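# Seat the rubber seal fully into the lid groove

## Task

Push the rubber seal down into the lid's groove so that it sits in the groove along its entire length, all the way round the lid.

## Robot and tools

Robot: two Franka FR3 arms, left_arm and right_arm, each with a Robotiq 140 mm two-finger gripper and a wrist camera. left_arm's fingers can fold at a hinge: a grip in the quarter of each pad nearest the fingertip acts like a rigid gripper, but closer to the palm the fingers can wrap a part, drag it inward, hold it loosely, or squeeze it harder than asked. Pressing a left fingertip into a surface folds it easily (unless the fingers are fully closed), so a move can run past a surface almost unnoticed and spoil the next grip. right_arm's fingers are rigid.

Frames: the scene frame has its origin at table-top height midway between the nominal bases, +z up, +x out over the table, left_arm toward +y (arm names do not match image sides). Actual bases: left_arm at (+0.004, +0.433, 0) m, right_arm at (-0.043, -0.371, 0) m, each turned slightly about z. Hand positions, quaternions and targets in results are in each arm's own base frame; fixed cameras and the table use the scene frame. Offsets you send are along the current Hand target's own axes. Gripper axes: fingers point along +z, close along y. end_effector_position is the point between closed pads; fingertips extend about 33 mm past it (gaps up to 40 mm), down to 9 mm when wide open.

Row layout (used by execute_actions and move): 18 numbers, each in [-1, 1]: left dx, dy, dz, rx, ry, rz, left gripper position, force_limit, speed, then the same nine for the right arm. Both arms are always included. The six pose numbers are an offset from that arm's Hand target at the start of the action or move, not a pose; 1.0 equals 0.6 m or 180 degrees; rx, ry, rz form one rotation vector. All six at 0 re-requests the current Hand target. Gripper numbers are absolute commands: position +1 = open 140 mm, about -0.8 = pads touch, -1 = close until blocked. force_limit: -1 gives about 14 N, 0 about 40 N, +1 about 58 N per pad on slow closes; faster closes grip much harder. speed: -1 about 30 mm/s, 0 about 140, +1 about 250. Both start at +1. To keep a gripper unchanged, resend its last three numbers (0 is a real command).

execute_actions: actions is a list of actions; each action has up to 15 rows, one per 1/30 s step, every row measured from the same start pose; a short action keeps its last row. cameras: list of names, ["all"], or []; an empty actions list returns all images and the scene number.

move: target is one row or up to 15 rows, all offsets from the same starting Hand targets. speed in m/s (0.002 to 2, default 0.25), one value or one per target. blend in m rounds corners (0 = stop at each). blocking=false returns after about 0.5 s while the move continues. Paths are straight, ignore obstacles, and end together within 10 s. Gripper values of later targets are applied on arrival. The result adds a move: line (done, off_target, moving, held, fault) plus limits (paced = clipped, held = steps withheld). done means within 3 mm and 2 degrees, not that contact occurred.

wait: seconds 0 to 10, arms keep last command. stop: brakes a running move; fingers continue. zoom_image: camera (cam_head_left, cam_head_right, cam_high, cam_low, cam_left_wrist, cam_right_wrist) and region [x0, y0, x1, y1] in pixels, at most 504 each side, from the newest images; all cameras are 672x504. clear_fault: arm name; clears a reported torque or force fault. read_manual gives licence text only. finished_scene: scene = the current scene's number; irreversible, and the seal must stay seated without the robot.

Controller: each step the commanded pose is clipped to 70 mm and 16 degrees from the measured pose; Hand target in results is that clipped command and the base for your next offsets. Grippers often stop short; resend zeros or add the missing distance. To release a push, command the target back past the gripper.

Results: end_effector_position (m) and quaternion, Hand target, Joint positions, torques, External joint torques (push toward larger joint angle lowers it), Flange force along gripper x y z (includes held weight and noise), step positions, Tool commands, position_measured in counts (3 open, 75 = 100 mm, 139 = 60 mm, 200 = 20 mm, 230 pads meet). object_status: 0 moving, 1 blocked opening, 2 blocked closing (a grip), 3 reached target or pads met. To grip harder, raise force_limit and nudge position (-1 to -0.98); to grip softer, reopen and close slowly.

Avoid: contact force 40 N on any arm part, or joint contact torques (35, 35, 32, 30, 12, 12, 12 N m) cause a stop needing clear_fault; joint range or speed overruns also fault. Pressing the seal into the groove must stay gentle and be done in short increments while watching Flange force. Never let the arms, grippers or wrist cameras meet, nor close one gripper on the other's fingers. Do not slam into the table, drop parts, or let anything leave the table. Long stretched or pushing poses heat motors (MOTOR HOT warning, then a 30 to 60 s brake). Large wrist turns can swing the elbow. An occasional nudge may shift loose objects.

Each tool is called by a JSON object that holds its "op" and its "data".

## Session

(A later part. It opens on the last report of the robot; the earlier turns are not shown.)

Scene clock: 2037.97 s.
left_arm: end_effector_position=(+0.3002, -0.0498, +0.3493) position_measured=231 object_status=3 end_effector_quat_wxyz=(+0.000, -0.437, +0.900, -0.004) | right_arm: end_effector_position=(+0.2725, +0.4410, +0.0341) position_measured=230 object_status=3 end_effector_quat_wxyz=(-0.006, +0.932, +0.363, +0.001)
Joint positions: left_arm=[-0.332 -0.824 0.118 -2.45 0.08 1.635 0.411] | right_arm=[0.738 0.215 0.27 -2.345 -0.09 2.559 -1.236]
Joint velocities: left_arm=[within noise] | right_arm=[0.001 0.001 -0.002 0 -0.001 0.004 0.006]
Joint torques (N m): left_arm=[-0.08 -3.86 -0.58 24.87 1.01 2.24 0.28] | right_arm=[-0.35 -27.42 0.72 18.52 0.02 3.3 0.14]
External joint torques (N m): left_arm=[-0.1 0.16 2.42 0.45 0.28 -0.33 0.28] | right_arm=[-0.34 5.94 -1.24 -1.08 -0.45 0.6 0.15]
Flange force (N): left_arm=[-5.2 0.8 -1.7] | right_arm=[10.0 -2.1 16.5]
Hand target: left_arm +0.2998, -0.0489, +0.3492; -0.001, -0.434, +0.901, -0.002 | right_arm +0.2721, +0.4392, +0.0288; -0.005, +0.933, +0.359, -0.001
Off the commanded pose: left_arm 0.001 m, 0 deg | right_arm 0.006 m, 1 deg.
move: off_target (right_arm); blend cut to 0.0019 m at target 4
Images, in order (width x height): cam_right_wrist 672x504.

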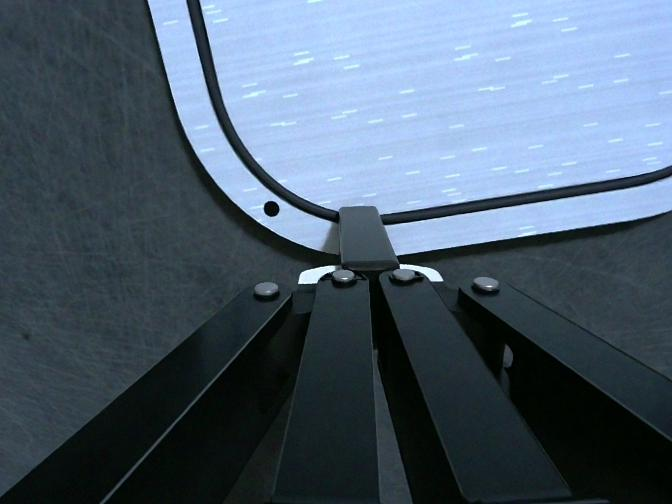

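{"op": "move", "data": {"target": [[0,0,0,0,0,0,-0.82,-1,-1,0,0,-0.0168,0,0,0,-0.82,-1,-1],[0,0,0,0,0,0,-0.82,-1,-1,0.0133,-0.002,-0.0168,0,0,0,-0.82,-1,-1],[0,0,0,0,0,0,-0.82,-1,-1,0.0133,-0.002,-0.01,0,0,0,-0.82,-1,-1],[0,0,0,0,0,0,-0.82,-1,-1,0.0143,-0.001,0,0,0,0,-0.82,-1,-1]], "speed": [0.04,0.05,0.03,0.015], "blend": [0.0025,0.0025,0,0], "cameras": ["cam_right_wrist"]}}

{"op": "zoom_image", "data": {"camera": "cam_right_wrist", "region": [200, 50, 540, 280]}}

Scene clock: 2051.80 s.
left_arm: end_effector_position=(+0.3002, -0.0498, +0.3493) position_measured=231 object_status=3 end_effector_quat_wxyz=(+0.000, -0.437, +0.900, -0.004) | right_arm: end_effector_position=(+0.2783, +0.4471, +0.0341) position_measured=230 object_status=3 end_effector_quat_wxyz=(-0.005, +0.932, +0.362, +0.001)
Joint positions: left_arm=[-0.332 -0.824 0.118 -2.45 0.08 1.635 0.411] | right_arm=[0.742 0.235 0.264 -2.315 -0.095 2.548 -1.235]
Joint velocities: left_arm=[within noise] | right_arm=[0.005 0.001 -0.004 -0.001 0 0.005 0]
Joint torques (N m): left_arm=[-0.06 -3.88 -0.61 24.89 1.01 2.23 0.27] | right_arm=[-0.39 -28.28 0.05 18.65 -0.01 3.34 0.2]
External joint torques (N m): left_arm=[-0.07 0.1 2.4 0.55 0.29 -0.33 0.28] | right_arm=[-0.31 5.91 -1.99 -1.13 -0.49 0.64 0.2]
Flange force (N): left_arm=[-5.2 0.8 -2.0] | right_arm=[9.9 -1.8 16.6]
Hand target: left_arm +0.2998, -0.0489, +0.3492; -0.001, -0.434, +0.901, -0.002 | right_arm +0.2781, +0.4454, +0.0288; -0.005, +0.933, +0.359, -0.001
Off the commanded pose: left_arm 0.001 m, 0 deg | right_arm 0.006 m, 0 deg.
move: off_target (right_arm); blend cut to 0.002 m at target 2
Images, in order (width x height): cam_right_wrist 672x504.

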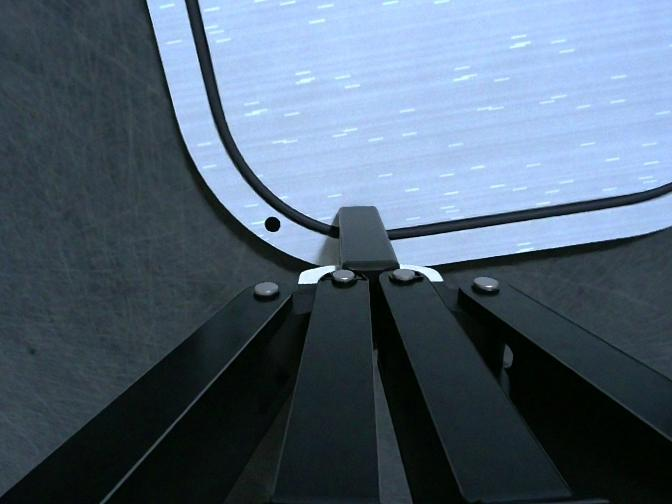

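Scaled by 1.482 from the camera's 672x504 image, which has a finer 960x720 frame.

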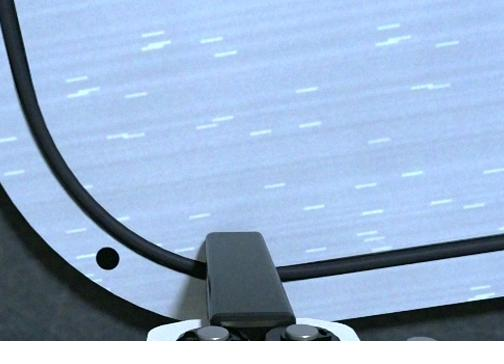

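{"op": "move", "data": {"target": [[0,0,0,0,0,0,-0.82,-1,-1,0,0,-0.0203,0,0,0,-0.82,-1,-1],[0,0,0,0,0,0,-0.82,-1,-1,0.0453,-0.0792,-0.0203,0,0,0.333,-0.82,-1,-1]], "speed": [0.04,0.06], "blend": [0.0025,0], "cameras": ["cam_right_wrist"]}}

{"op": "zoom_image", "data": {"camera": "cam_right_wrist", "region": [200, 50, 540, 280]}}

Scene clock: 2076.80 s.
left_arm: end_effector_position=(+0.3002, -0.0498, +0.3493) position_measured=231 object_status=3 end_effector_quat_wxyz=(+0.000, -0.437, +0.900, -0.004) | right_arm: end_effector_position=(+0.2673, +0.4998, +0.0428) position_measured=230 object_status=3 end_effector_quat_wxyz=(-0.006, +0.989, -0.150, -0.002)
Joint positions: left_arm=[-0.332 -0.824 0.118 -2.45 0.08 1.635 0.411] | right_arm=[1.136 0.302 -0.059 -2.17 0.04 2.481 -0.222]
Joint velocities: left_arm=[within noise] | right_arm=[0 0 0 0 0 0 0.007]
Joint torques (N m): left_arm=[-0.06 -3.88 -0.59 24.89 1.01 2.23 0.29] | right_arm=[0.13 -37.04 -0.91 21.47 0.92 2.54 0.23]
External joint torques (N m): left_arm=[-0.07 0.1 2.44 0.51 0.28 -0.33 0.29] | right_arm=[0.13 1.56 -0.6 0.76 0.45 -0.09 0.23]
Flange force (N): left_arm=[-5.3 0.9 -1.9] | right_arm=[1.1 -6.6 2.8]
Hand target: left_arm +0.2998, -0.0489, +0.3492; -0.001, -0.434, +0.901, -0.002 | right_arm +0.2665, +0.4988, +0.0415; -0.003, +0.988, -0.156, -0.003
Off the commanded pose: left_arm 0.001 m, 0 deg | right_arm 0.002 m, 1 deg.
move: done
Images, in order (width x height): cam_right_wrist 672x504.

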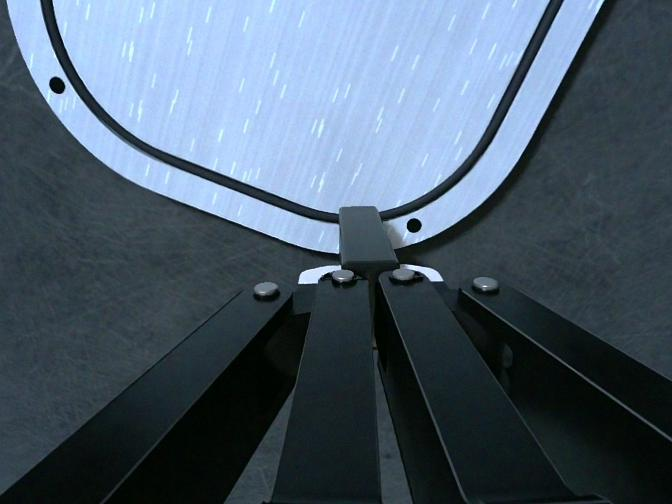

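Scaled by 1.482 from the camera's 672x504 image, which has a finer 960x720 frame.

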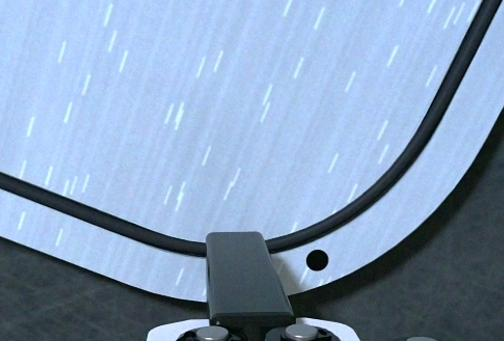

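{"op": "move", "data": {"target": [[0,0,0,0,0,0,-0.82,-1,-1,0.0083,0,0,0,0,0,-0.82,-1,-1],[0,0,0,0,0,0,-0.82,-1,-1,0.0083,0,0.0105,0,0,0,-0.82,-1,-1],[0,0,0,0,0,0,-0.82,-1,-1,0.0083,0,0.016,0,0,0,-0.82,-1,-1],[0,0,0,0,0,0,-0.82,-1,-1,0.0093,0,0.022,0,0,0,-0.82,-1,-1]], "speed": [0.03,0.03,0.015,0.015], "cameras": ["cam_right_wrist"]}}

{"op": "zoom_image", "data": {"camera": "cam_right_wrist", "region": [200, 50, 540, 280]}}

Scene clock: 2088.40 s.
left_arm: end_effector_position=(+0.3002, -0.0498, +0.3493) position_measured=231 object_status=3 end_effector_quat_wxyz=(+0.000, -0.437, +0.900, -0.004) | right_arm: end_effector_position=(+0.2718, +0.4980, +0.0327) position_measured=230 object_status=3 end_effector_quat_wxyz=(-0.004, +0.988, -0.157, -0.002)
Joint positions: left_arm=[-0.332 -0.824 0.118 -2.45 0.08 1.635 0.411] | right_arm=[1.128 0.325 -0.059 -2.166 0.044 2.497 -0.22]
Joint velocities: left_arm=[within noise] | right_arm=[0 0.001 0 -0.002 0 0.004 -0.001]
Joint torques (N m): left_arm=[-0.09 -3.86 -0.57 24.89 1.01 2.24 0.31] | right_arm=[-1.21 -34.05 0.25 19.9 0.84 3.33 0]
External joint torques (N m): left_arm=[-0.05 0.05 2.51 0.62 0.28 -0.3 0.31] | right_arm=[-1.15 5.17 0.65 -0.67 0.38 0.68 0]
Flange force (N): left_arm=[-5.5 0.9 -2.1] | right_arm=[3.0 -8.4 12.3]
Hand target: left_arm +0.2998, -0.0489, +0.3492; -0.001, -0.434, +0.901, -0.002 | right_arm +0.2718, +0.4972, +0.0282; -0.003, +0.988, -0.156, -0.003
Off the commanded pose: left_arm 0.001 m, 0 deg | right_arm 0.005 m, 0 deg.
move: off_target (right_arm)
Images, in order (width x height): cam_right_wrist 672x504.

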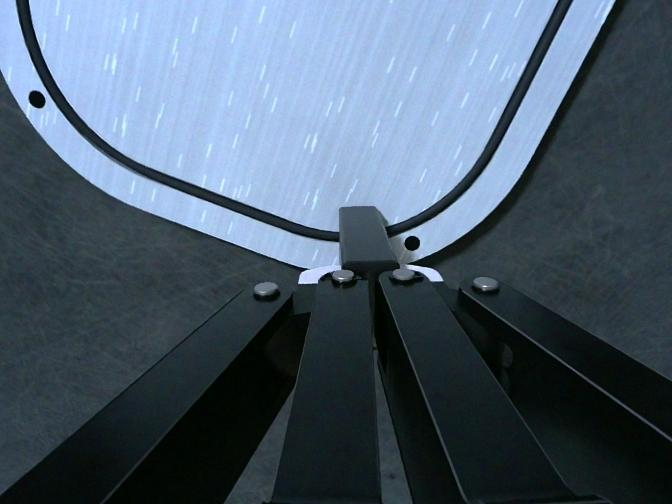

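Scaled by 1.482 from the camera's 672x504 image, which has a finer 960x720 frame.

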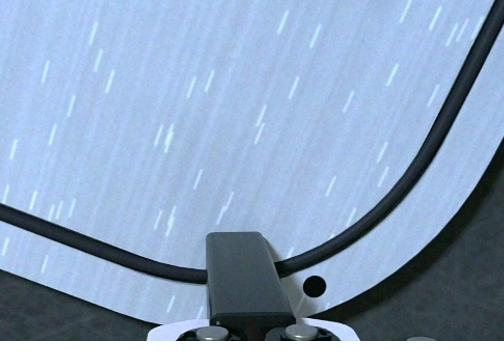

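{"op": "move", "data": {"target": [[0,0,0,0,0,0,-0.82,-1,-1,0,0,-0.02,0,0,0,-0.82,-1,-1],[0,0,0,0,0,0,-0.82,-1,-1,0.0067,-0.0343,-0.02,0,0,0.1222,-0.82,-1,-1]], "speed": [0.04,0.05], "blend": [0.0025,0], "cameras": ["cam_right_wrist"]}}

{"op": "zoom_image", "data": {"camera": "cam_right_wrist", "region": [200, 50, 540, 280]}}

Scene clock: 2107.17 s.
left_arm: end_effector_position=(+0.3002, -0.0498, +0.3493) position_measured=231 object_status=3 end_effector_quat_wxyz=(+0.000, -0.437, +0.900, -0.004) | right_arm: end_effector_position=(+0.2828, +0.5164, +0.0417) position_measured=230 object_status=3 end_effector_quat_wxyz=(-0.005, +0.942, -0.336, -0.003)
Joint positions: left_arm=[-0.332 -0.824 0.118 -2.45 0.08 1.635 0.411] | right_arm=[1.248 0.363 -0.184 -2.086 0.113 2.449 0.104]
Joint velocities: left_arm=[within noise] | right_arm=[0 -0.001 0.001 -0.001 0 -0.001 0.006]
Joint torques (N m): left_arm=[-0.03 -3.87 -0.56 24.89 1.01 2.24 0.29] | right_arm=[0.17 -38.76 -2.45 21.77 0.93 2.48 0.29]
External joint torques (N m): left_arm=[-0.05 0.13 2.4 0.48 0.28 -0.33 0.29] | right_arm=[0.19 1.63 -0.58 0.69 0.45 -0.12 0.29]
Flange force (N): left_arm=[-5.2 0.9 -1.8] | right_arm=[-1.6 -6.6 2.7]
Hand target: left_arm +0.2998, -0.0489, +0.3492; -0.001, -0.434, +0.901, -0.002 | right_arm +0.2820, +0.5154, +0.0403; -0.003, +0.940, -0.341, -0.004
Off the commanded pose: left_arm 0.001 m, 0 deg | right_arm 0.002 m, 1 deg.
move: done
Images, in order (width x height): cam_right_wrist 672x504.

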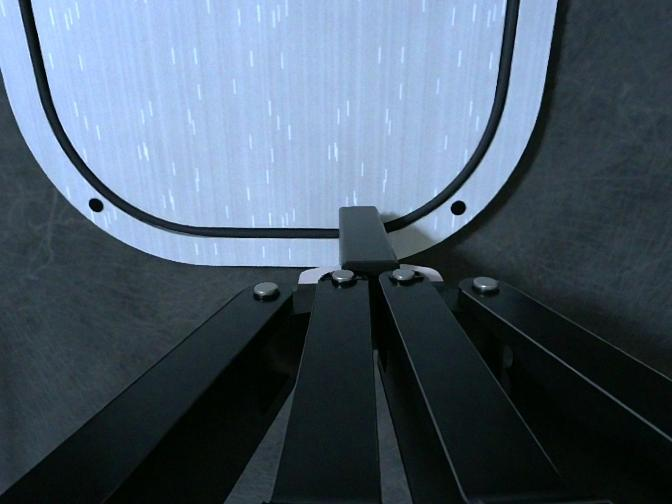

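Scaled by 1.482 from the camera's 672x504 image, which has a finer 960x720 frame.

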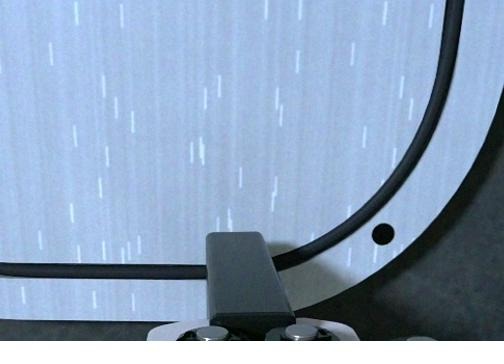

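{"op": "move", "data": {"target": [[0,0,0,0,0,0,-0.82,-1,-1,0,0,0.0097,0,0,0,-0.82,-1,-1],[0,0,0,0,0,0,-0.82,-1,-1,0.002,0,0.0205,0,0,0,-0.82,-1,-1],[0,0,0,0,0,0,-0.82,-1,-1,0.002,0,0.0,0,0,0,-0.82,-1,-1],[0,0,0,0,0,0,-0.82,-1,-1,-0.002,-0.0267,0.0,0,0,0,-0.82,-1,-1],[0,0,0,0,0,0,-0.82,-1,-1,-0.002,-0.0267,0.0097,0,0,0,-0.82,-1,-1],[0,0,0,0,0,0,-0.82,-1,-1,-0.001,-0.0267,0.0205,0,0,0,-0.82,-1,-1]], "speed": [0.03,0.015,0.04,0.05,0.03,0.015], "blend": [0,0,0.0025,0.0025,0,0], "cameras": ["cam_right_wrist"]}}

{"op": "zoom_image", "data": {"camera": "cam_right_wrist", "region": [130, 50, 630, 280]}}

Scene clock: 2121.53 s.
left_arm: end_effector_position=(+0.3002, -0.0498, +0.3493) position_measured=231 object_status=3 end_effector_quat_wxyz=(+0.000, -0.437, +0.900, -0.004) | right_arm: end_effector_position=(+0.2916, +0.5282, +0.0318) position_measured=230 object_status=3 end_effector_quat_wxyz=(-0.003, +0.940, -0.342, -0.004)
Joint positions: left_arm=[-0.332 -0.824 0.118 -2.45 0.08 1.635 0.411] | right_arm=[1.24 0.42 -0.182 -2.023 0.127 2.437 0.106]
Joint velocities: left_arm=[within noise] | right_arm=[-0.002 -0.001 0.002 0 0.001 0.003 0.001]
Joint torques (N m): left_arm=[-0.03 -3.85 -0.57 24.86 1.01 2.24 0.31] | right_arm=[-1.08 -37.85 -2.36 20.99 0.94 3.27 -0.01]
External joint torques (N m): left_arm=[-0.05 0.26 2.45 0.37 0.28 -0.34 0.31] | right_arm=[-1.19 4.36 -0.32 -0.16 0.46 0.68 -0.01]
Flange force (N): left_arm=[-5.4 0.7 -1.6] | right_arm=[0.2 -9.6 10.0]
Hand target: left_arm +0.2998, -0.0489, +0.3492; -0.001, -0.434, +0.901, -0.002 | right_arm +0.2917, +0.5282, +0.0281; -0.003, +0.940, -0.341, -0.004
Off the commanded pose: left_arm 0.001 m, 0 deg | right_arm 0.004 m, 0 deg.
move: off_target (right_arm)
Images, in order (width x height): cam_right_wrist 672x504.

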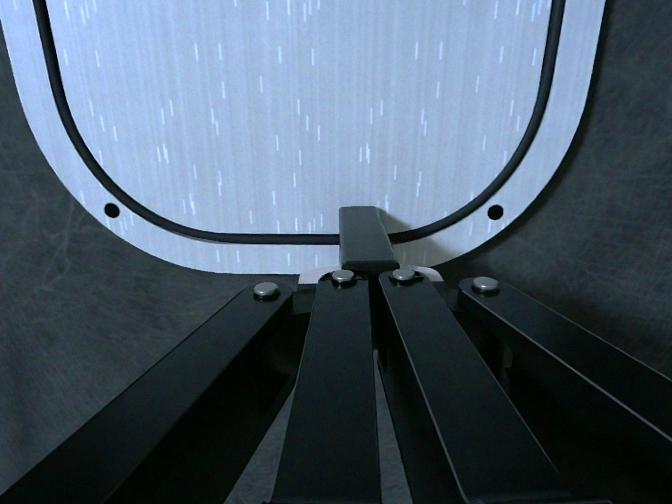

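Scaled by 1.008 from the camera's 672x504 image, which has a finer 960x720 frame.

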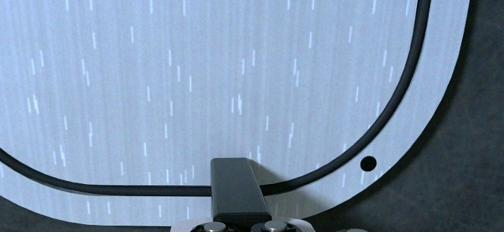

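{"op": "move", "data": {"target": [[0,0,0,0,0,0,-0.82,-1,-1,0,0,-0.0205,0,0,0,-0.82,-1,-1],[0,0,0,0,0,0,-0.82,-1,-1,-0.003,-0.025,-0.0205,0,0,0,-0.82,-1,-1],[0,0,0,0,0,0,-0.82,-1,-1,-0.003,-0.025,-0.0108,0,0,0,-0.82,-1,-1],[0,0,0,0,0,0,-0.82,-1,-1,-0.002,-0.025,0.0,0,0,0,-0.82,-1,-1],[0,0,0,0,0,0,-0.82,-1,-1,-0.002,-0.025,-0.0205,0,0,0,-0.82,-1,-1]], "speed": [0.04,0.05,0.03,0.015,0.04], "blend": [0.0025,0.0025,0,0,0], "cameras": ["cam_right_wrist"]}}

{"op": "zoom_image", "data": {"camera": "cam_right_wrist", "region": [130, 50, 630, 280]}}

Scene clock: 2134.70 s.
left_arm: end_effector_position=(+0.3002, -0.0498, +0.3493) position_measured=231 object_status=3 end_effector_quat_wxyz=(+0.000, -0.437, +0.900, -0.004) | right_arm: end_effector_position=(+0.3004, +0.5412, +0.0396) position_measured=230 object_status=3 end_effector_quat_wxyz=(-0.004, +0.940, -0.342, -0.004)
Joint positions: left_arm=[-0.332 -0.824 0.118 -2.45 0.08 1.635 0.411] | right_arm=[1.228 0.443 -0.175 -1.961 0.125 2.401 0.106]
Joint velocities: left_arm=[within noise] | right_arm=[0.001 0 -0.002 -0.001 -0.001 -0.004 -0.001]
Joint torques (N m): left_arm=[-0.08 -3.86 -0.55 24.86 1 2.25 0.3] | right_arm=[-0.43 -42.52 -2.55 21.98 0.18 2.42 0.03]
External joint torques (N m): left_arm=[-0.07 0.18 2.48 0.46 0.27 -0.32 0.3] | right_arm=[-0.33 0.76 -0.32 0.41 -0.33 -0.17 0.03]
Flange force (N): left_arm=[-5.4 0.8 -1.7] | right_arm=[-0.3 -3.9 0.8]
Hand target: left_arm +0.2998, -0.0489, +0.3492; -0.001, -0.434, +0.901, -0.002 | right_arm +0.3005, +0.5404, +0.0404; -0.003, +0.940, -0.341, -0.004
Off the commanded pose: left_arm 0.001 m, 0 deg | right_arm 0.001 m, 0 deg.
move: done
Images, in order (width x height): cam_right_wrist 672x504.

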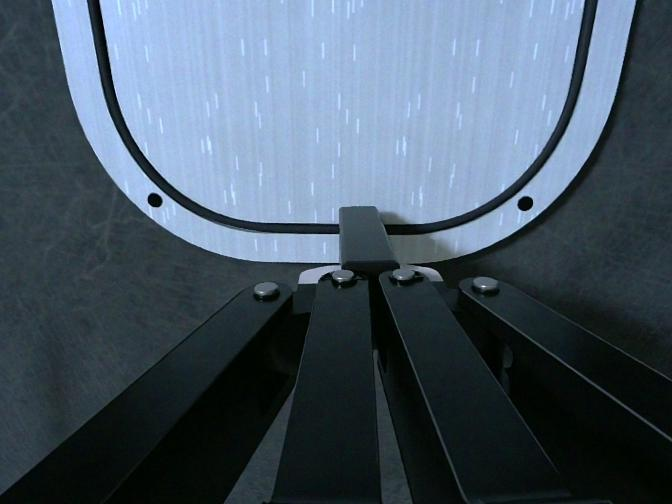

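Scaled by 1.008 from the camera's 672x504 image, which has a finer 960x720 frame.

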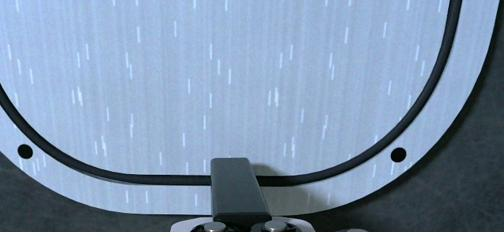

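{"op": "move", "data": {"target": [[0,0,0,0,0,0,-0.82,-1,-1,0,0,-0.05,0,0,0,-0.82,-1,-1],[0,0,0,0,0,0,-0.82,-1,-1,0.1837,0.1992,-0.3493,0.0872,0.0872,-0.4945,-0.82,-1,-1]], "speed": [0.06,0.15], "blend": [0.01,0], "cameras": ["cam_right_wrist"]}}

{"op": "zoom_image", "data": {"camera": "cam_right_wrist", "region": [190, 0, 350, 130]}}

{"op": "zoom_image", "data": {"camera": "cam_right_wrist", "region": [340, 0, 500, 130]}}

{"op": "zoom_image", "data": {"camera": "cam_right_wrist", "region": [190, 120, 350, 250]}}

{"op": "zoom_image", "data": {"camera": "cam_right_wrist", "region": [340, 120, 500, 250]}}

Scene clock: 2161.13 s.
left_arm: end_effector_position=(+0.3002, -0.0498, +0.3493) position_measured=231 object_status=3 end_effector_quat_wxyz=(+0.000, -0.437, +0.900, -0.004) | right_arm: end_effector_position=(+0.3098, +0.3775, +0.2489) position_measured=230 object_status=3 end_effector_quat_wxyz=(-0.080, +0.894, +0.411, +0.157)
Joint positions: left_arm=[-0.332 -0.824 0.118 -2.45 0.08 1.635 0.411] | right_arm=[1.356 -0.537 -0.467 -2.602 -0.369 2.444 -1.284]
Joint velocities: left_arm=[within noise] | right_arm=[0 0 -0.001 -0.001 0 0 -0.006]
Joint torques (N m): left_arm=[-0.08 -3.89 -0.58 24.85 1.02 2.24 0.29] | right_arm=[0.15 -11.88 5.51 24.21 0.49 3.26 -0.16]
External joint torques (N m): left_arm=[-0.09 0.14 2.43 0.44 0.29 -0.33 0.29] | right_arm=[0.17 0.28 0.02 -0.02 -0.28 -0.14 -0.17]
Flange force (N): left_arm=[-5.2 0.9 -1.7] | right_arm=[0.7 0.2 0.3]
Hand target: left_arm +0.2998, -0.0489, +0.3492; -0.001, -0.434, +0.901, -0.002 | right_arm +0.3095, +0.3763, +0.2487; -0.078, +0.892, +0.416, +0.157
Off the commanded pose: left_arm 0.001 m, 0 deg | right_arm 0.001 m, 1 deg.
move: done
Images, in order (width x height): cam_right_wrist 672x504.

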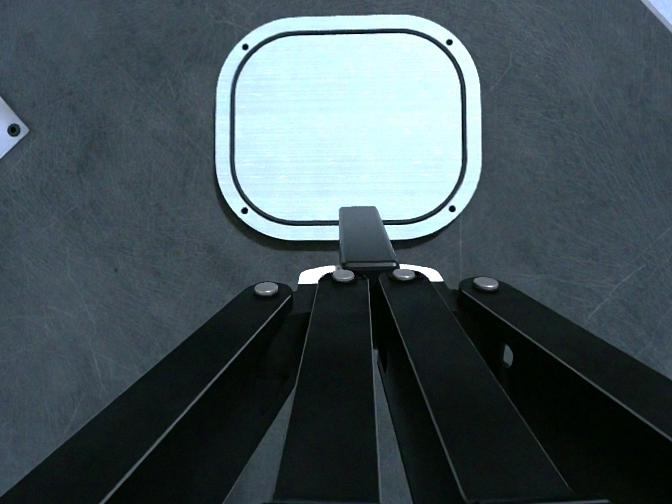

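Scaled by 3.150 from the camera's 672x504 image, which has a finer 960x720 frame.

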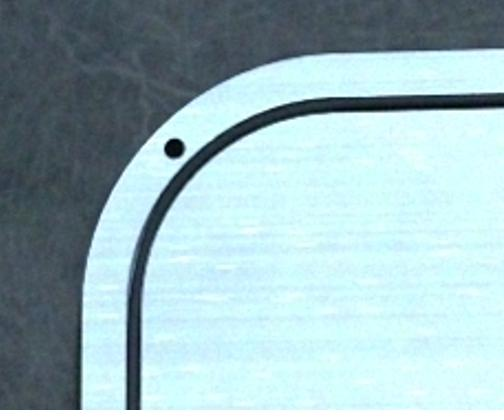

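Scaled by 3.150 from the camera's 672x504 image, which has a finer 960x720 frame.

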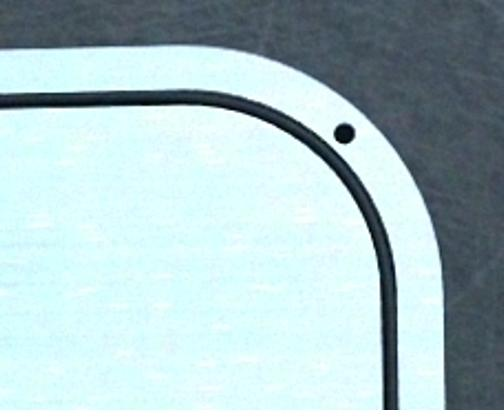

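Scaled by 3.150 from the camera's 672x504 image, which has a finer 960x720 frame.

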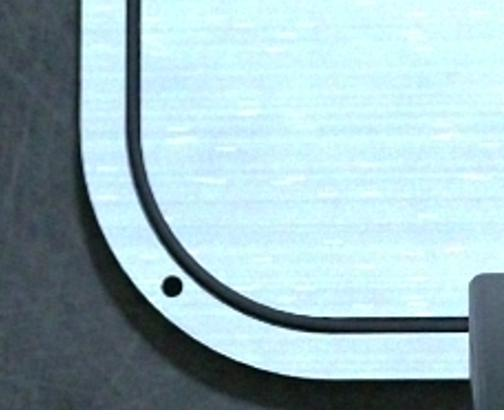

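Scaled by 3.150 from the camera's 672x504 image, which has a finer 960x720 frame.

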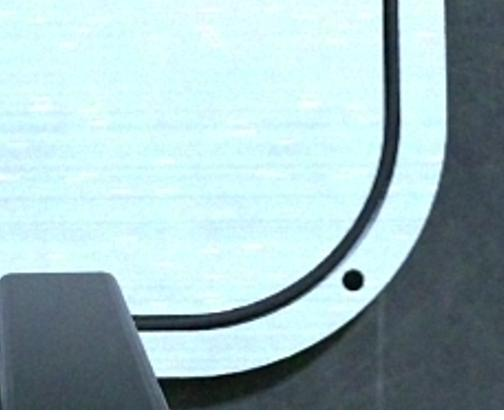

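{"op": "move", "data": {"target": [0,0,0,0,0,0,-0.82,-1,-1,-0.0573,-0.0033,0.3405,0,-0.1111,0,-0.82,-1,-1], "speed": 0.1, "cameras": ["cam_right_wrist"]}}

{"op": "zoom_image", "data": {"camera": "cam_right_wrist", "region": [100, 100, 600, 300]}}

Scene clock: 2188.37 s.
left_arm: end_effector_position=(+0.3002, -0.0498, +0.3493) position_measured=231 object_status=3 end_effector_quat_wxyz=(+0.000, -0.437, +0.900, -0.004) | right_arm: end_effector_position=(+0.3317, +0.4084, +0.0455) position_measured=230 object_status=3 end_effector_quat_wxyz=(-0.005, +0.908, +0.419, +0.001)
Joint positions: left_arm=[-0.332 -0.824 0.118 -2.45 0.08 1.635 0.411] | right_arm=[1.461 0.24 -0.567 -2.309 0.23 2.507 -1.715]
Joint velocities: left_arm=[within noise] | right_arm=[0.002 0 0 0 -0.001 0 -0.004]
Joint torques (N m): left_arm=[-0.05 -3.88 -0.58 24.88 1.01 2.23 0.28] | right_arm=[-0.96 -30.41 -3.27 20.93 0.61 2.57 -0.12]
External joint torques (N m): left_arm=[-0.04 0.09 2.48 0.51 0.28 -0.33 0.28] | right_arm=[-1.03 1.05 0.47 0.73 0.08 -0.1 -0.12]
Flange force (N): left_arm=[-5.3 1.0 -1.8] | right_arm=[7.2 1.4 4.0]
Hand target: left_arm +0.2998, -0.0489, +0.3492; -0.001, -0.434, +0.901, -0.002 | right_arm +0.3310, +0.4080, +0.0451; -0.005, +0.906, +0.423, -0.001
Off the commanded pose: left_arm 0.001 m, 0 deg | right_arm 0.001 m, 1 deg.
move: done
Images, in order (width x height): cam_right_wrist 672x504.

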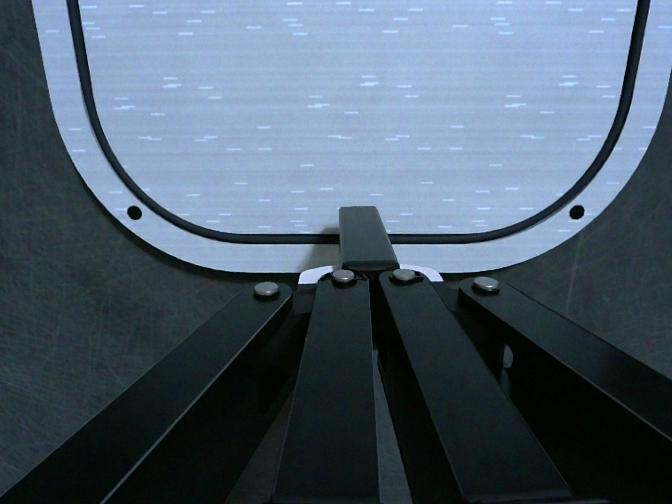

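Scaled by 1.008 from the camera's 672x504 image, which has a finer 960x720 frame.

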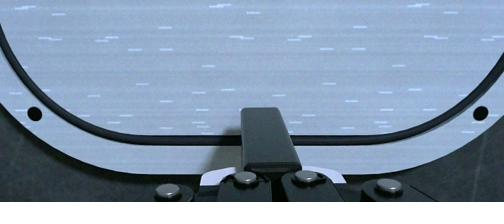

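{"op": "move", "data": {"target": [[0,0,0,0,0,0,-0.82,-1,-1,-0.0067,0,0.0,0,0,0,-0.82,-1,-1],[0,0,0,0,0,0,-0.82,-1,-1,-0.0067,0,0.0152,0,0,0,-0.82,-1,-1],[0,0,0,0,0,0,-0.82,-1,-1,-0.0067,0,0.021,0,0,0,-0.82,-1,-1]], "speed": [0.04,0.04,0.015]}}

{"op": "move", "data": {"target": [0,0,0,0,0,0,-0.82,-1,-1,0,0,0.0033,0,0,0,-0.82,-1,-1], "speed": 0.015}}

{"op": "move", "data": {"target": [0,0,0,0,0,0,-0.82,-1,-1,0,0,0.0033,0,0,0,-0.82,-1,-1], "speed": 0.015}}

Scene clock: 2198.17 s.
left_arm: end_effector_position=(+0.3002, -0.0498, +0.3493) position_measured=231 object_status=3 end_effector_quat_wxyz=(+0.000, -0.437, +0.900, -0.004) | right_arm: end_effector_position=(+0.3285, +0.4057, +0.0344) position_measured=230 object_status=3 end_effector_quat_wxyz=(-0.005, +0.907, +0.420, -0.001)
Joint positions: left_arm=[-0.332 -0.824 0.118 -2.45 0.08 1.635 0.411] | right_arm=[1.445 0.256 -0.546 -2.321 0.249 2.531 -1.729]
Joint velocities: left_arm=[within noise] | right_arm=[-0.003 0 0.003 0 0 0.003 -0.004]
Joint torques (N m): left_arm=[-0.07 -3.84 -0.57 24.9 1 2.24 0.29] | right_arm=[-2.09 -29.51 -3.54 19.6 0.98 2.86 -0.18]
External joint torques (N m): left_arm=[0 0.14 2.53 0.55 0.29 -0.32 0.29] | right_arm=[-2.12 2.37 0.34 -0.18 0.47 0.2 -0.18]
Flange force (N): left_arm=[-5.6 0.8 -2.0] | right_arm=[8.4 3.4 10.0]
Hand target: left_arm +0.2998, -0.0489, +0.3492; -0.001, -0.434, +0.901, -0.002 | right_arm +0.3284, +0.4050, +0.0325; -0.005, +0.906, +0.423, -0.001
Off the commanded pose: left_arm 0.001 m, 0 deg | right_arm 0.002 m, 0 deg.
move: done

Scene clock: 2198.87 s.
left_arm: end_effector_position=(+0.3002, -0.0498, +0.3493) position_measured=231 object_status=3 end_effector_quat_wxyz=(+0.000, -0.437, +0.900, -0.004) | right_arm: end_effector_position=(+0.3290, +0.4064, +0.0341) position_measured=230 object_status=3 end_effector_quat_wxyz=(-0.007, +0.907, +0.420, +0.000)
Joint positions: left_arm=[-0.332 -0.824 0.118 -2.45 0.08 1.635 0.411] | right_arm=[1.438 0.257 -0.54 -2.321 0.251 2.535 -1.732]
Joint velocities: left_arm=[within noise] | right_arm=[-0.008 0 0.006 0.001 0 0 -0.002]
Joint torques (N m): left_arm=[-0.05 -3.86 -0.53 24.88 1 2.24 0.3] | right_arm=[-0.79 -27.46 -2.96 18.5 0.99 3 -0.07]
External joint torques (N m): left_arm=[-0.04 0.15 2.48 0.49 0.28 -0.33 0.3] | right_arm=[-0.82 4.52 0.88 -1.23 0.48 0.34 -0.07]
Flange force (N): left_arm=[-5.4 0.8 -1.8] | right_arm=[8.9 1.3 14.9]
Hand target: left_arm +0.2998, -0.0489, +0.3492; -0.001, -0.434, +0.901, -0.002 | right_arm +0.3284, +0.4050, +0.0305; -0.005, +0.906, +0.423, -0.001
Off the commanded pose: left_arm 0.001 m, 0 deg | right_arm 0.004 m, 0 deg.
move: off_target (right_arm)

Scene clock: 2199.57 s.
left_arm: end_effector_position=(+0.3002, -0.0498, +0.3493) position_measured=231 object_status=3 end_effector_quat_wxyz=(+0.000, -0.437, +0.900, -0.004) | right_arm: end_effector_position=(+0.3291, +0.4065, +0.0339) position_measured=230 object_status=3 end_effector_quat_wxyz=(-0.008, +0.908, +0.420, +0.000)
Joint positions: left_arm=[-0.332 -0.824 0.118 -2.45 0.08 1.635 0.411] | right_arm=[1.432 0.257 -0.534 -2.321 0.253 2.535 -1.734]
Joint velocities: left_arm=[within noise] | right_arm=[-0.007 0 0.006 0.001 -0.001 0 -0.003]
Joint torques (N m): left_arm=[-0.09 -3.87 -0.58 24.9 1.01 2.23 0.27] | right_arm=[-0.38 -25.3 -2.05 18.28 1.13 3.61 -0.18]
External joint torques (N m): left_arm=[-0.06 0.12 2.47 0.53 0.28 -0.33 0.27] | right_arm=[-0.37 6.79 1.79 -1.49 0.63 0.94 -0.18]
Flange force (N): left_arm=[-5.3 0.8 -1.9] | right_arm=[13.3 0.7 22.9]
Hand target: left_arm +0.2998, -0.0489, +0.3492; -0.001, -0.434, +0.901, -0.002 | right_arm +0.3283, +0.4051, +0.0285; -0.005, +0.906, +0.423, -0.001
Off the commanded pose: left_arm 0.001 m, 0 deg | right_arm 0.006 m, 1 deg.
move: off_target (right_arm)

{"op": "move", "data": {"target": [[0,0,0,0,0,0,-0.82,-1,-1,0,0,-0.018,0,0,0,-0.82,-1,-1],[0,0,0,0,0,0,-0.82,-1,-1,0.0417,0,-0.018,0,0,0,-0.82,-1,-1],[0,0,0,0,0,0,-0.82,-1,-1,0.0417,0,-0.0125,0,0,0,-0.82,-1,-1],[0,0,0,0,0,0,-0.82,-1,-1,0.0417,0,-0.0067,0,0,0,-0.82,-1,-1]], "speed": [0.04,0.05,0.03,0.015], "blend": [0.002,0.002,0,0]}}

{"op": "move", "data": {"target": [0,0,0,0,0,0,-0.82,-1,-1,0,0,0.0033,0,0,0,-0.82,-1,-1], "speed": 0.015}}

Scene clock: 2208.07 s.
left_arm: end_effector_position=(+0.3002, -0.0498, +0.3493) position_measured=231 object_status=3 end_effector_quat_wxyz=(+0.000, -0.437, +0.900, -0.004) | right_arm: end_effector_position=(+0.3438, +0.4236, +0.0332) position_measured=230 object_status=3 end_effector_quat_wxyz=(-0.004, +0.907, +0.420, -0.001)
Joint positions: left_arm=[-0.332 -0.824 0.118 -2.45 0.08 1.635 0.411] | right_arm=[1.399 0.317 -0.507 -2.233 0.27 2.497 -1.743]
Joint torques (N m): left_arm=[-0.04 -3.89 -0.55 24.87 1 2.24 0.28] | right_arm=[-1.16 -33.11 -4.43 20.63 0.92 2.74 -0.23]
External joint torques (N m): left_arm=[-0.03 0.11 2.47 0.49 0.27 -0.32 0.28] | right_arm=[-1.35 1.42 -0.01 0.57 0.39 0.09 -0.23]
Flange force (N): left_arm=[-5.3 0.9 -1.8] | right_arm=[7.4 2.5 5.5]
Hand target: left_arm +0.2998, -0.0489, +0.3492; -0.001, -0.434, +0.901, -0.002 | right_arm +0.3444, +0.4242, +0.0326; -0.005, +0.906, +0.423, -0.001
Off the commanded pose: left_arm 0.001 m, 0 deg | right_arm 0.001 m, 0 deg.
move: done; blend cut to 0.0016 m at target 2

Scene clock: 2208.77 s.
left_arm: end_effector_position=(+0.3002, -0.0498, +0.3493) position_measured=231 object_status=3 end_effector_quat_wxyz=(+0.000, -0.437, +0.900, -0.004) | right_arm: end_effector_position=(+0.3439, +0.4238, +0.0330) position_measured=230 object_status=3 end_effector_quat_wxyz=(-0.005, +0.907, +0.420, -0.002)
Joint positions: left_arm=[-0.332 -0.824 0.118 -2.45 0.08 1.635 0.411] | right_arm=[1.392 0.317 -0.501 -2.233 0.27 2.497 -1.743]
Joint velocities: left_arm=[within noise] | right_arm=[-0.009 0 0.006 0.002 0 0 0]
Joint torques (N m): left_arm=[-0.09 -3.88 -0.56 24.86 1.01 2.25 0.3] | right_arm=[-0.7 -31.09 -3.19 19.98 1.02 3.38 -0.17]
External joint torques (N m): left_arm=[-0.09 0.09 2.47 0.5 0.28 -0.31 0.3] | right_arm=[-0.7 3.62 1.37 -0.09 0.49 0.73 -0.17]
Flange force (N): left_arm=[-5.3 1.0 -1.8] | right_arm=[9.9 1.0 12.8]
Hand target: left_arm +0.2998, -0.0489, +0.3492; -0.001, -0.434, +0.901, -0.002 | right_arm +0.3444, +0.4242, +0.0306; -0.005, +0.906, +0.423, -0.001
Off the commanded pose: left_arm 0.001 m, 0 deg | right_arm 0.002 m, 0 deg.
move: done

{"op": "move", "data": {"target": [[0,0,0,0,0,0,-0.82,-1,-1,0,0,-0.015,0,0,0,-0.82,-1,-1],[0,0,0,0,0,0,-0.82,-1,-1,0.0417,0,-0.015,0,0,0,-0.82,-1,-1],[0,0,0,0,0,0,-0.82,-1,-1,0.0417,0,-0.0033,0,0,0,-0.82,-1,-1],[0,0,0,0,0,0,-0.82,-1,-1,0.0417,0,0.0005,0,0,0,-0.82,-1,-1]], "speed": [0.04,0.05,0.03,0.015], "blend": [0.002,0.002,0,0]}}

{"op": "move", "data": {"target": [0,0,0,0,0,0,-0.82,-1,-1,0,0,0.0033,0,0,0,-0.82,-1,-1], "speed": 0.015}}

Scene clock: 2233.57 s.
left_arm: end_effector_position=(+0.3002, -0.0498, +0.3493) position_measured=231 object_status=3 end_effector_quat_wxyz=(+0.000, -0.437, +0.900, -0.004) | right_arm: end_effector_position=(+0.3601, +0.4431, +0.0323) position_measured=230 object_status=3 end_effector_quat_wxyz=(-0.005, +0.907, +0.420, -0.001)
Joint positions: left_arm=[-0.332 -0.824 0.118 -2.45 0.08 1.635 0.411] | right_arm=[1.354 0.378 -0.472 -2.139 0.286 2.462 -1.751]
Joint torques (N m): left_arm=[-0.06 -3.87 -0.57 24.88 1.01 2.25 0.32] | right_arm=[-0.46 -34 -4.1 20.6 0.97 3.31 -0.12]
External joint torques (N m): left_arm=[-0.08 0.16 2.43 0.48 0.27 -0.32 0.32] | right_arm=[-0.58 3.43 1 0.12 0.41 0.66 -0.12]
Flange force (N): left_arm=[-5.4 0.8 -1.8] | right_arm=[9.5 0.9 10.5]
Hand target: left_arm +0.2998, -0.0489, +0.3492; -0.001, -0.434, +0.901, -0.002 | right_arm +0.3604, +0.4434, +0.0304; -0.005, +0.906, +0.423, -0.001
Off the commanded pose: left_arm 0.001 m, 0 deg | right_arm 0.002 m, 0 deg.
move: done

Scene clock: 2234.27 s.
left_arm: end_effector_position=(+0.3002, -0.0498, +0.3493) position_measured=231 object_status=3 end_effector_quat_wxyz=(+0.000, -0.437, +0.900, -0.004) | right_arm: end_effector_position=(+0.3604, +0.4435, +0.0323) position_measured=230 object_status=3 end_effector_quat_wxyz=(-0.006, +0.907, +0.420, -0.001)
Joint positions: left_arm=[-0.332 -0.824 0.118 -2.45 0.08 1.635 0.411] | right_arm=[1.348 0.378 -0.466 -2.138 0.286 2.462 -1.751]
Joint velocities: left_arm=[within noise] | right_arm=[-0.007 0.001 0.005 0.001 0 0.002 0]
Joint torques (N m): left_arm=[-0.06 -3.83 -0.55 24.89 1.02 2.23 0.31] | right_arm=[-0.35 -32.36 -4.29 20.07 1 3.54 -0.18]
External joint torques (N m): left_arm=[-0.02 0.18 2.52 0.54 0.29 -0.32 0.31] | right_arm=[-0.41 5.07 0.79 -0.38 0.44 0.89 -0.18]
Flange force (N): left_arm=[-5.6 0.7 -2.0] | right_arm=[11.0 1.0 14.2]
Hand target: left_arm +0.2998, -0.0489, +0.3492; -0.001, -0.434, +0.901, -0.002 | right_arm +0.3604, +0.4435, +0.0284; -0.005, +0.906, +0.423, -0.001
Off the commanded pose: left_arm 0.001 m, 0 deg | right_arm 0.004 m, 0 deg.
move: off_target (right_arm)

{"op": "move", "data": {"target": [[0,0,0,0,0,0,-0.82,-1,-1,0,0,-0.036,0,0,0,-0.82,-1,-1],[0,0,0,0,0,0,-0.82,-1,-1,0.1904,0.1605,-0.036,0,0,0.2578,-0.82,-1,-1]], "speed": [0.05,0.1], "blend": [0.003,0], "cameras": ["cam_right_wrist"]}}

{"op": "zoom_image", "data": {"camera": "cam_right_wrist", "region": [190, 150, 530, 330]}}

Scene clock: 2276.83 s.
left_arm: end_effector_position=(+0.3002, -0.0498, +0.3493) position_measured=231 object_status=3 end_effector_quat_wxyz=(+0.000, -0.437, +0.900, -0.004) | right_arm: end_effector_position=(+0.5090, +0.4693, +0.0507) position_measured=230 object_status=3 end_effector_quat_wxyz=(-0.005, +0.999, +0.037, +0.000)
Joint positions: left_arm=[-0.332 -0.824 0.118 -2.45 0.08 1.635 0.411] | right_arm=[1.287 0.746 -0.673 -1.6 0.543 2.158 -1.208]
Joint velocities: left_arm=[within noise] | right_arm=[0 -0.001 -0.001 0 0 -0.001 0.008]
Joint torques (N m): left_arm=[-0.09 -3.88 -0.54 24.91 1.01 2.24 0.29] | right_arm=[0.13 -44.91 -14.3 22.01 1.16 2.54 0.11]
External joint torques (N m): left_arm=[-0.07 0.09 2.49 0.53 0.28 -0.32 0.29] | right_arm=[0.28 1.98 -0.77 0.66 0.45 -0.14 0.11]
Flange force (N): left_arm=[-5.4 0.9 -1.9] | right_arm=[6.4 -5.3 2.1]
Hand target: left_arm +0.2998, -0.0489, +0.3492; -0.001, -0.434, +0.901, -0.002 | right_arm +0.5077, +0.4692, +0.0495; -0.004, +0.999, +0.032, -0.002
Off the commanded pose: left_arm 0.001 m, 0 deg | right_arm 0.002 m, 1 deg.
move: done
Images, in order (width x height): cam_right_wrist 672x504.

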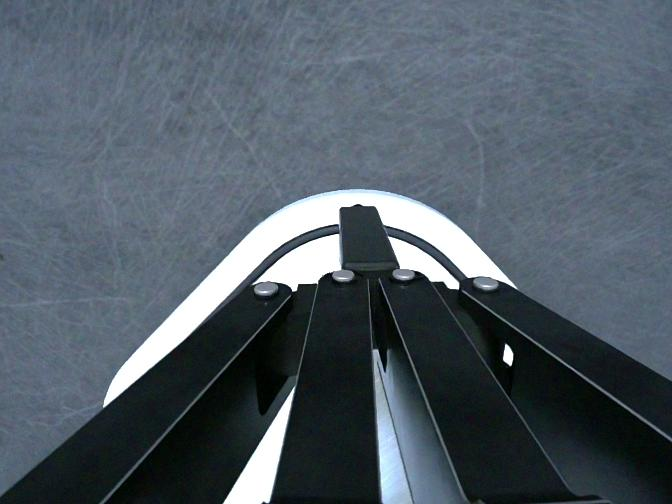

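Scaled by 1.482 from the camera's 672x504 image, which has a finer 960x720 frame.

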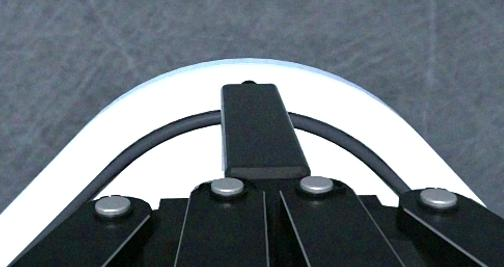

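{"op": "execute_actions", "data": {"actions": []}}

Scene clock: 2307.60 s.
left_arm: end_effector_position=(+0.3002, -0.0498, +0.3493) position_measured=231 object_status=3 end_effector_quat_wxyz=(+0.000, -0.437, +0.900, -0.004) | right_arm: end_effector_position=(+0.5090, +0.4693, +0.0507) position_measured=230 object_status=3 end_effector_quat_wxyz=(-0.005, +0.999, +0.036, +0.000)
Joint positions: left_arm=[-0.332 -0.824 0.118 -2.45 0.08 1.635 0.411] | right_arm=[1.287 0.746 -0.673 -1.6 0.543 2.158 -1.206]
Joint velocities: within noise
Joint torques (N m): left_arm=[-0.07 -3.89 -0.57 24.9 1 2.23 0.3] | right_arm=[0.16 -44.98 -14.24 21.93 1.15 2.58 0.23]
External joint torques (N m): left_arm=[-0.08 0.25 2.42 0.44 0.27 -0.34 0.3] | right_arm=[0.24 1.9 -0.76 0.55 0.44 -0.1 0.23]
Flange force (N): left_arm=[-5.4 0.6 -1.8] | right_arm=[5.8 -5.0 2.1]
Hand target: left_arm +0.2998, -0.0489, +0.3492; -0.001, -0.434, +0.901, -0.002 | right_arm +0.5077, +0.4692, +0.0495; -0.004, +0.999, +0.032, -0.002
Tool commands: left_gripper/position=-0.82 left_gripper/force_limit=-1.0 left_gripper/speed=-1.0 right_gripper/position=-0.82 right_gripper/force_limit=-1.0 right_gripper/speed=-1.0
Off the commanded pose: left_arm 0.001 m, 0 deg | right_arm 0.002 m, 1 deg.

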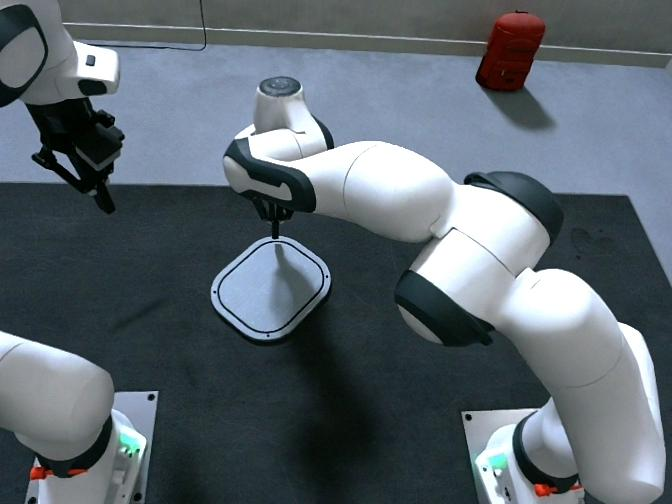

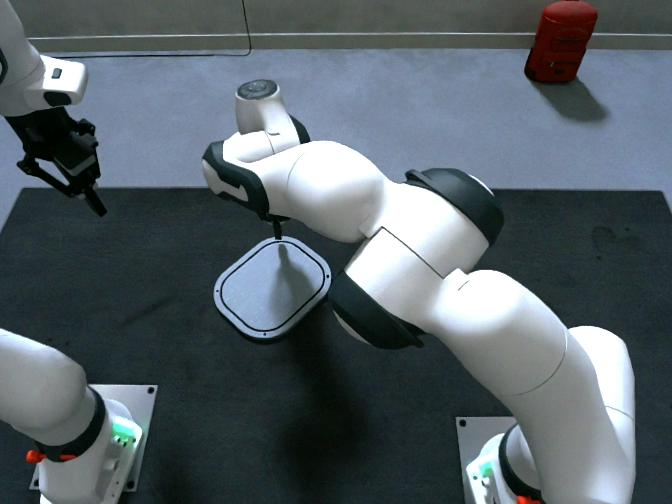

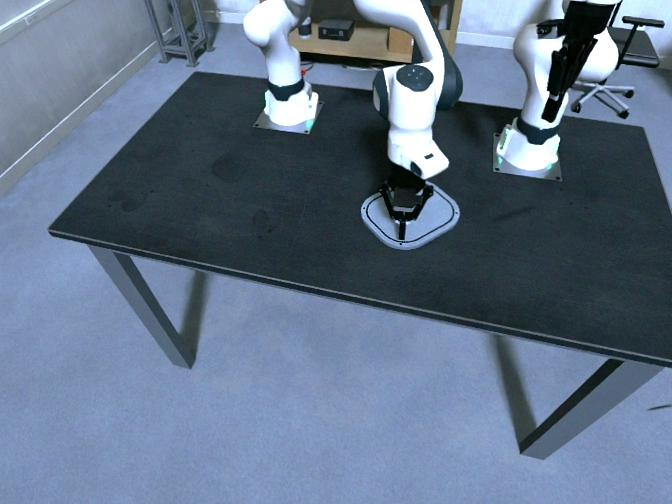

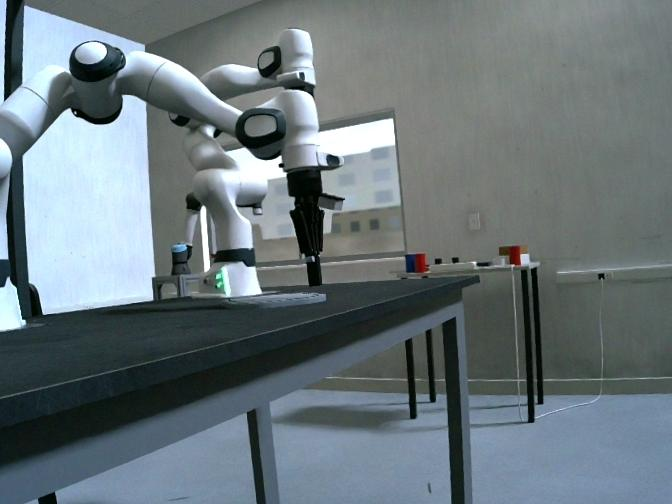

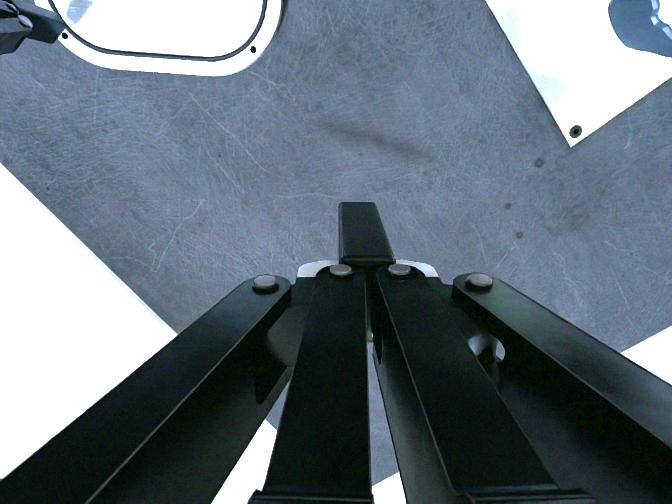

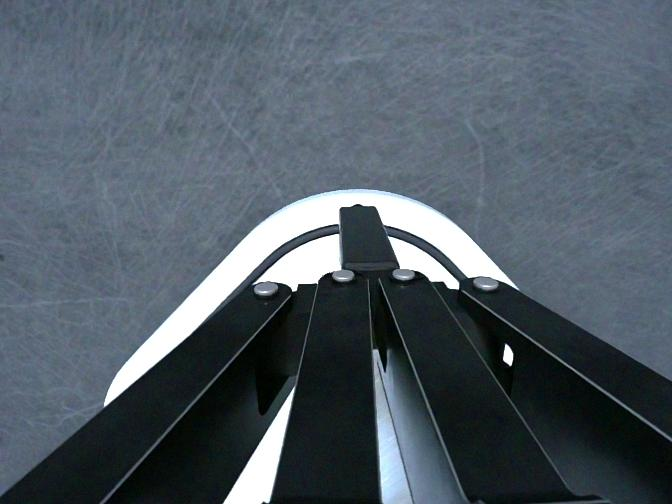

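{"op": "move", "data": {"target": [0,0,0,0,0,0,-0.82,-1,-1,-0.0025,0,0.0292,0,0,0,-0.82,-1,-1], "speed": 0.03, "cameras": ["cam_right_wrist"]}}

{"op": "zoom_image", "data": {"camera": "cam_right_wrist", "region": [230, 180, 510, 310]}}

Scene clock: 2330.10 s.
left_arm: end_effector_position=(+0.3002, -0.0498, +0.3493) position_measured=231 object_status=3 end_effector_quat_wxyz=(+0.000, -0.437, +0.900, -0.004) | right_arm: end_effector_position=(+0.5055, +0.4695, +0.0336) position_measured=230 object_status=3 end_effector_quat_wxyz=(-0.004, +0.999, +0.033, -0.003)
Joint positions: left_arm=[-0.332 -0.824 0.118 -2.45 0.08 1.635 0.411] | right_arm=[1.284 0.77 -0.662 -1.605 0.56 2.178 -1.206]
Joint velocities: left_arm=[within noise] | right_arm=[0 0.001 -0.002 0 0.002 0.004 -0.002]
Joint torques (N m): left_arm=[-0.05 -3.86 -0.56 24.89 1.01 2.23 0.27] | right_arm=[-0.94 -45.64 -13.66 21.29 1.11 2.92 0.02]
External joint torques (N m): left_arm=[-0.08 0.27 2.41 0.46 0.28 -0.33 0.27] | right_arm=[-0.93 1.56 -0.05 0.22 0.41 0.25 0.02]
Flange force (N): left_arm=[-5.4 0.4 -1.8] | right_arm=[6.1 -3.2 3.5]
Hand target: left_arm +0.2998, -0.0489, +0.3492; -0.001, -0.434, +0.901, -0.002 | right_arm +0.5061, +0.4692, +0.0319; -0.004, +0.999, +0.032, -0.002
Off the commanded pose: left_arm 0.001 m, 0 deg | right_arm 0.002 m, 0 deg.
move: done
Images, in order (width x height): cam_right_wrist 672x504.

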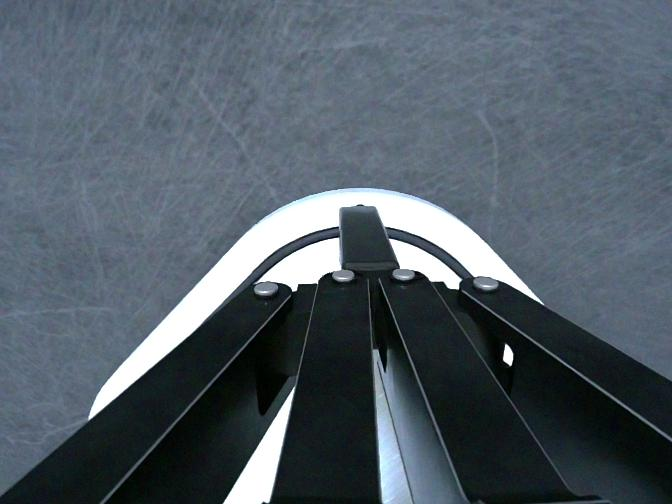

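Scaled by 1.800 from the camera's 672x504 image, which has a finer 960x720 frame.

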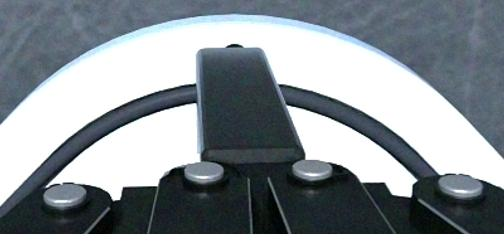

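{"op": "move", "data": {"target": [0,0,0,0,0,0,-0.82,-1,-1,0.001,0,0.0132,0,0,0,-0.82,-1,-1], "speed": 0.012, "cameras": ["cam_right_wrist"]}}

{"op": "zoom_image", "data": {"camera": "cam_right_wrist", "region": [230, 180, 510, 310]}}

Scene clock: 2339.60 s.
left_arm: end_effector_position=(+0.3002, -0.0498, +0.3493) position_measured=231 object_status=3 end_effector_quat_wxyz=(+0.000, -0.437, +0.900, -0.004) | right_arm: end_effector_position=(+0.5072, +0.4696, +0.0295) position_measured=230 object_status=3 end_effector_quat_wxyz=(-0.005, +1.000, +0.031, -0.002)
Joint positions: left_arm=[-0.332 -0.824 0.118 -2.45 0.08 1.635 0.411] | right_arm=[1.277 0.776 -0.655 -1.604 0.565 2.187 -1.206]
Joint velocities: left_arm=[within noise] | right_arm=[-0.004 0 0.004 -0.001 0.001 0.003 0]
Joint torques (N m): left_arm=[-0.04 -3.85 -0.57 24.86 1.01 2.24 0.26] | right_arm=[-0.36 -42.34 -11.43 20.46 1.3 3.25 -0.03]
External joint torques (N m): left_arm=[-0.02 0.15 2.44 0.49 0.28 -0.33 0.26] | right_arm=[-0.31 5.3 2.23 -0.65 0.6 0.57 -0.03]
Flange force (N): left_arm=[-5.3 0.8 -1.8] | right_arm=[9.9 -7.2 11.6]
Hand target: left_arm +0.2998, -0.0489, +0.3492; -0.001, -0.434, +0.901, -0.002 | right_arm +0.5067, +0.4693, +0.0240; -0.004, +0.999, +0.032, -0.002
Off the commanded pose: left_arm 0.001 m, 0 deg | right_arm 0.005 m, 0 deg.
move: off_target (right_arm)
Images, in order (width x height): cam_right_wrist 672x504.

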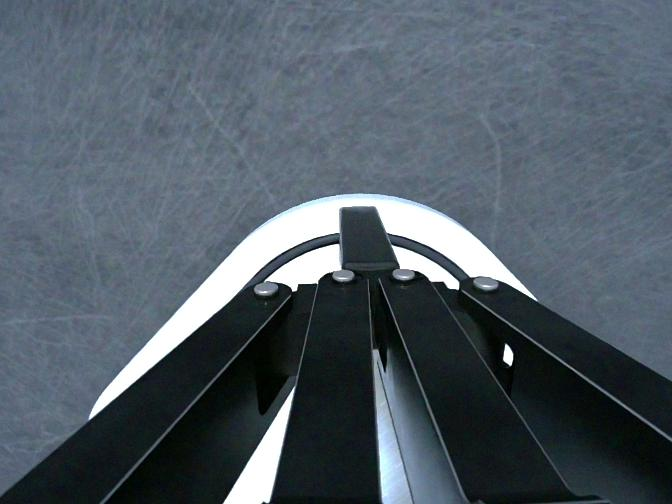

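Scaled by 1.800 from the camera's 672x504 image, which has a finer 960x720 frame.

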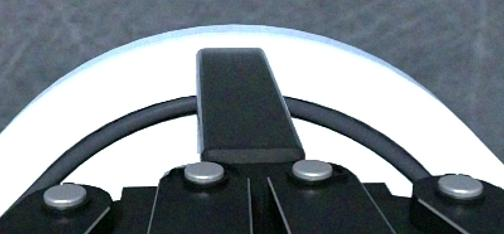

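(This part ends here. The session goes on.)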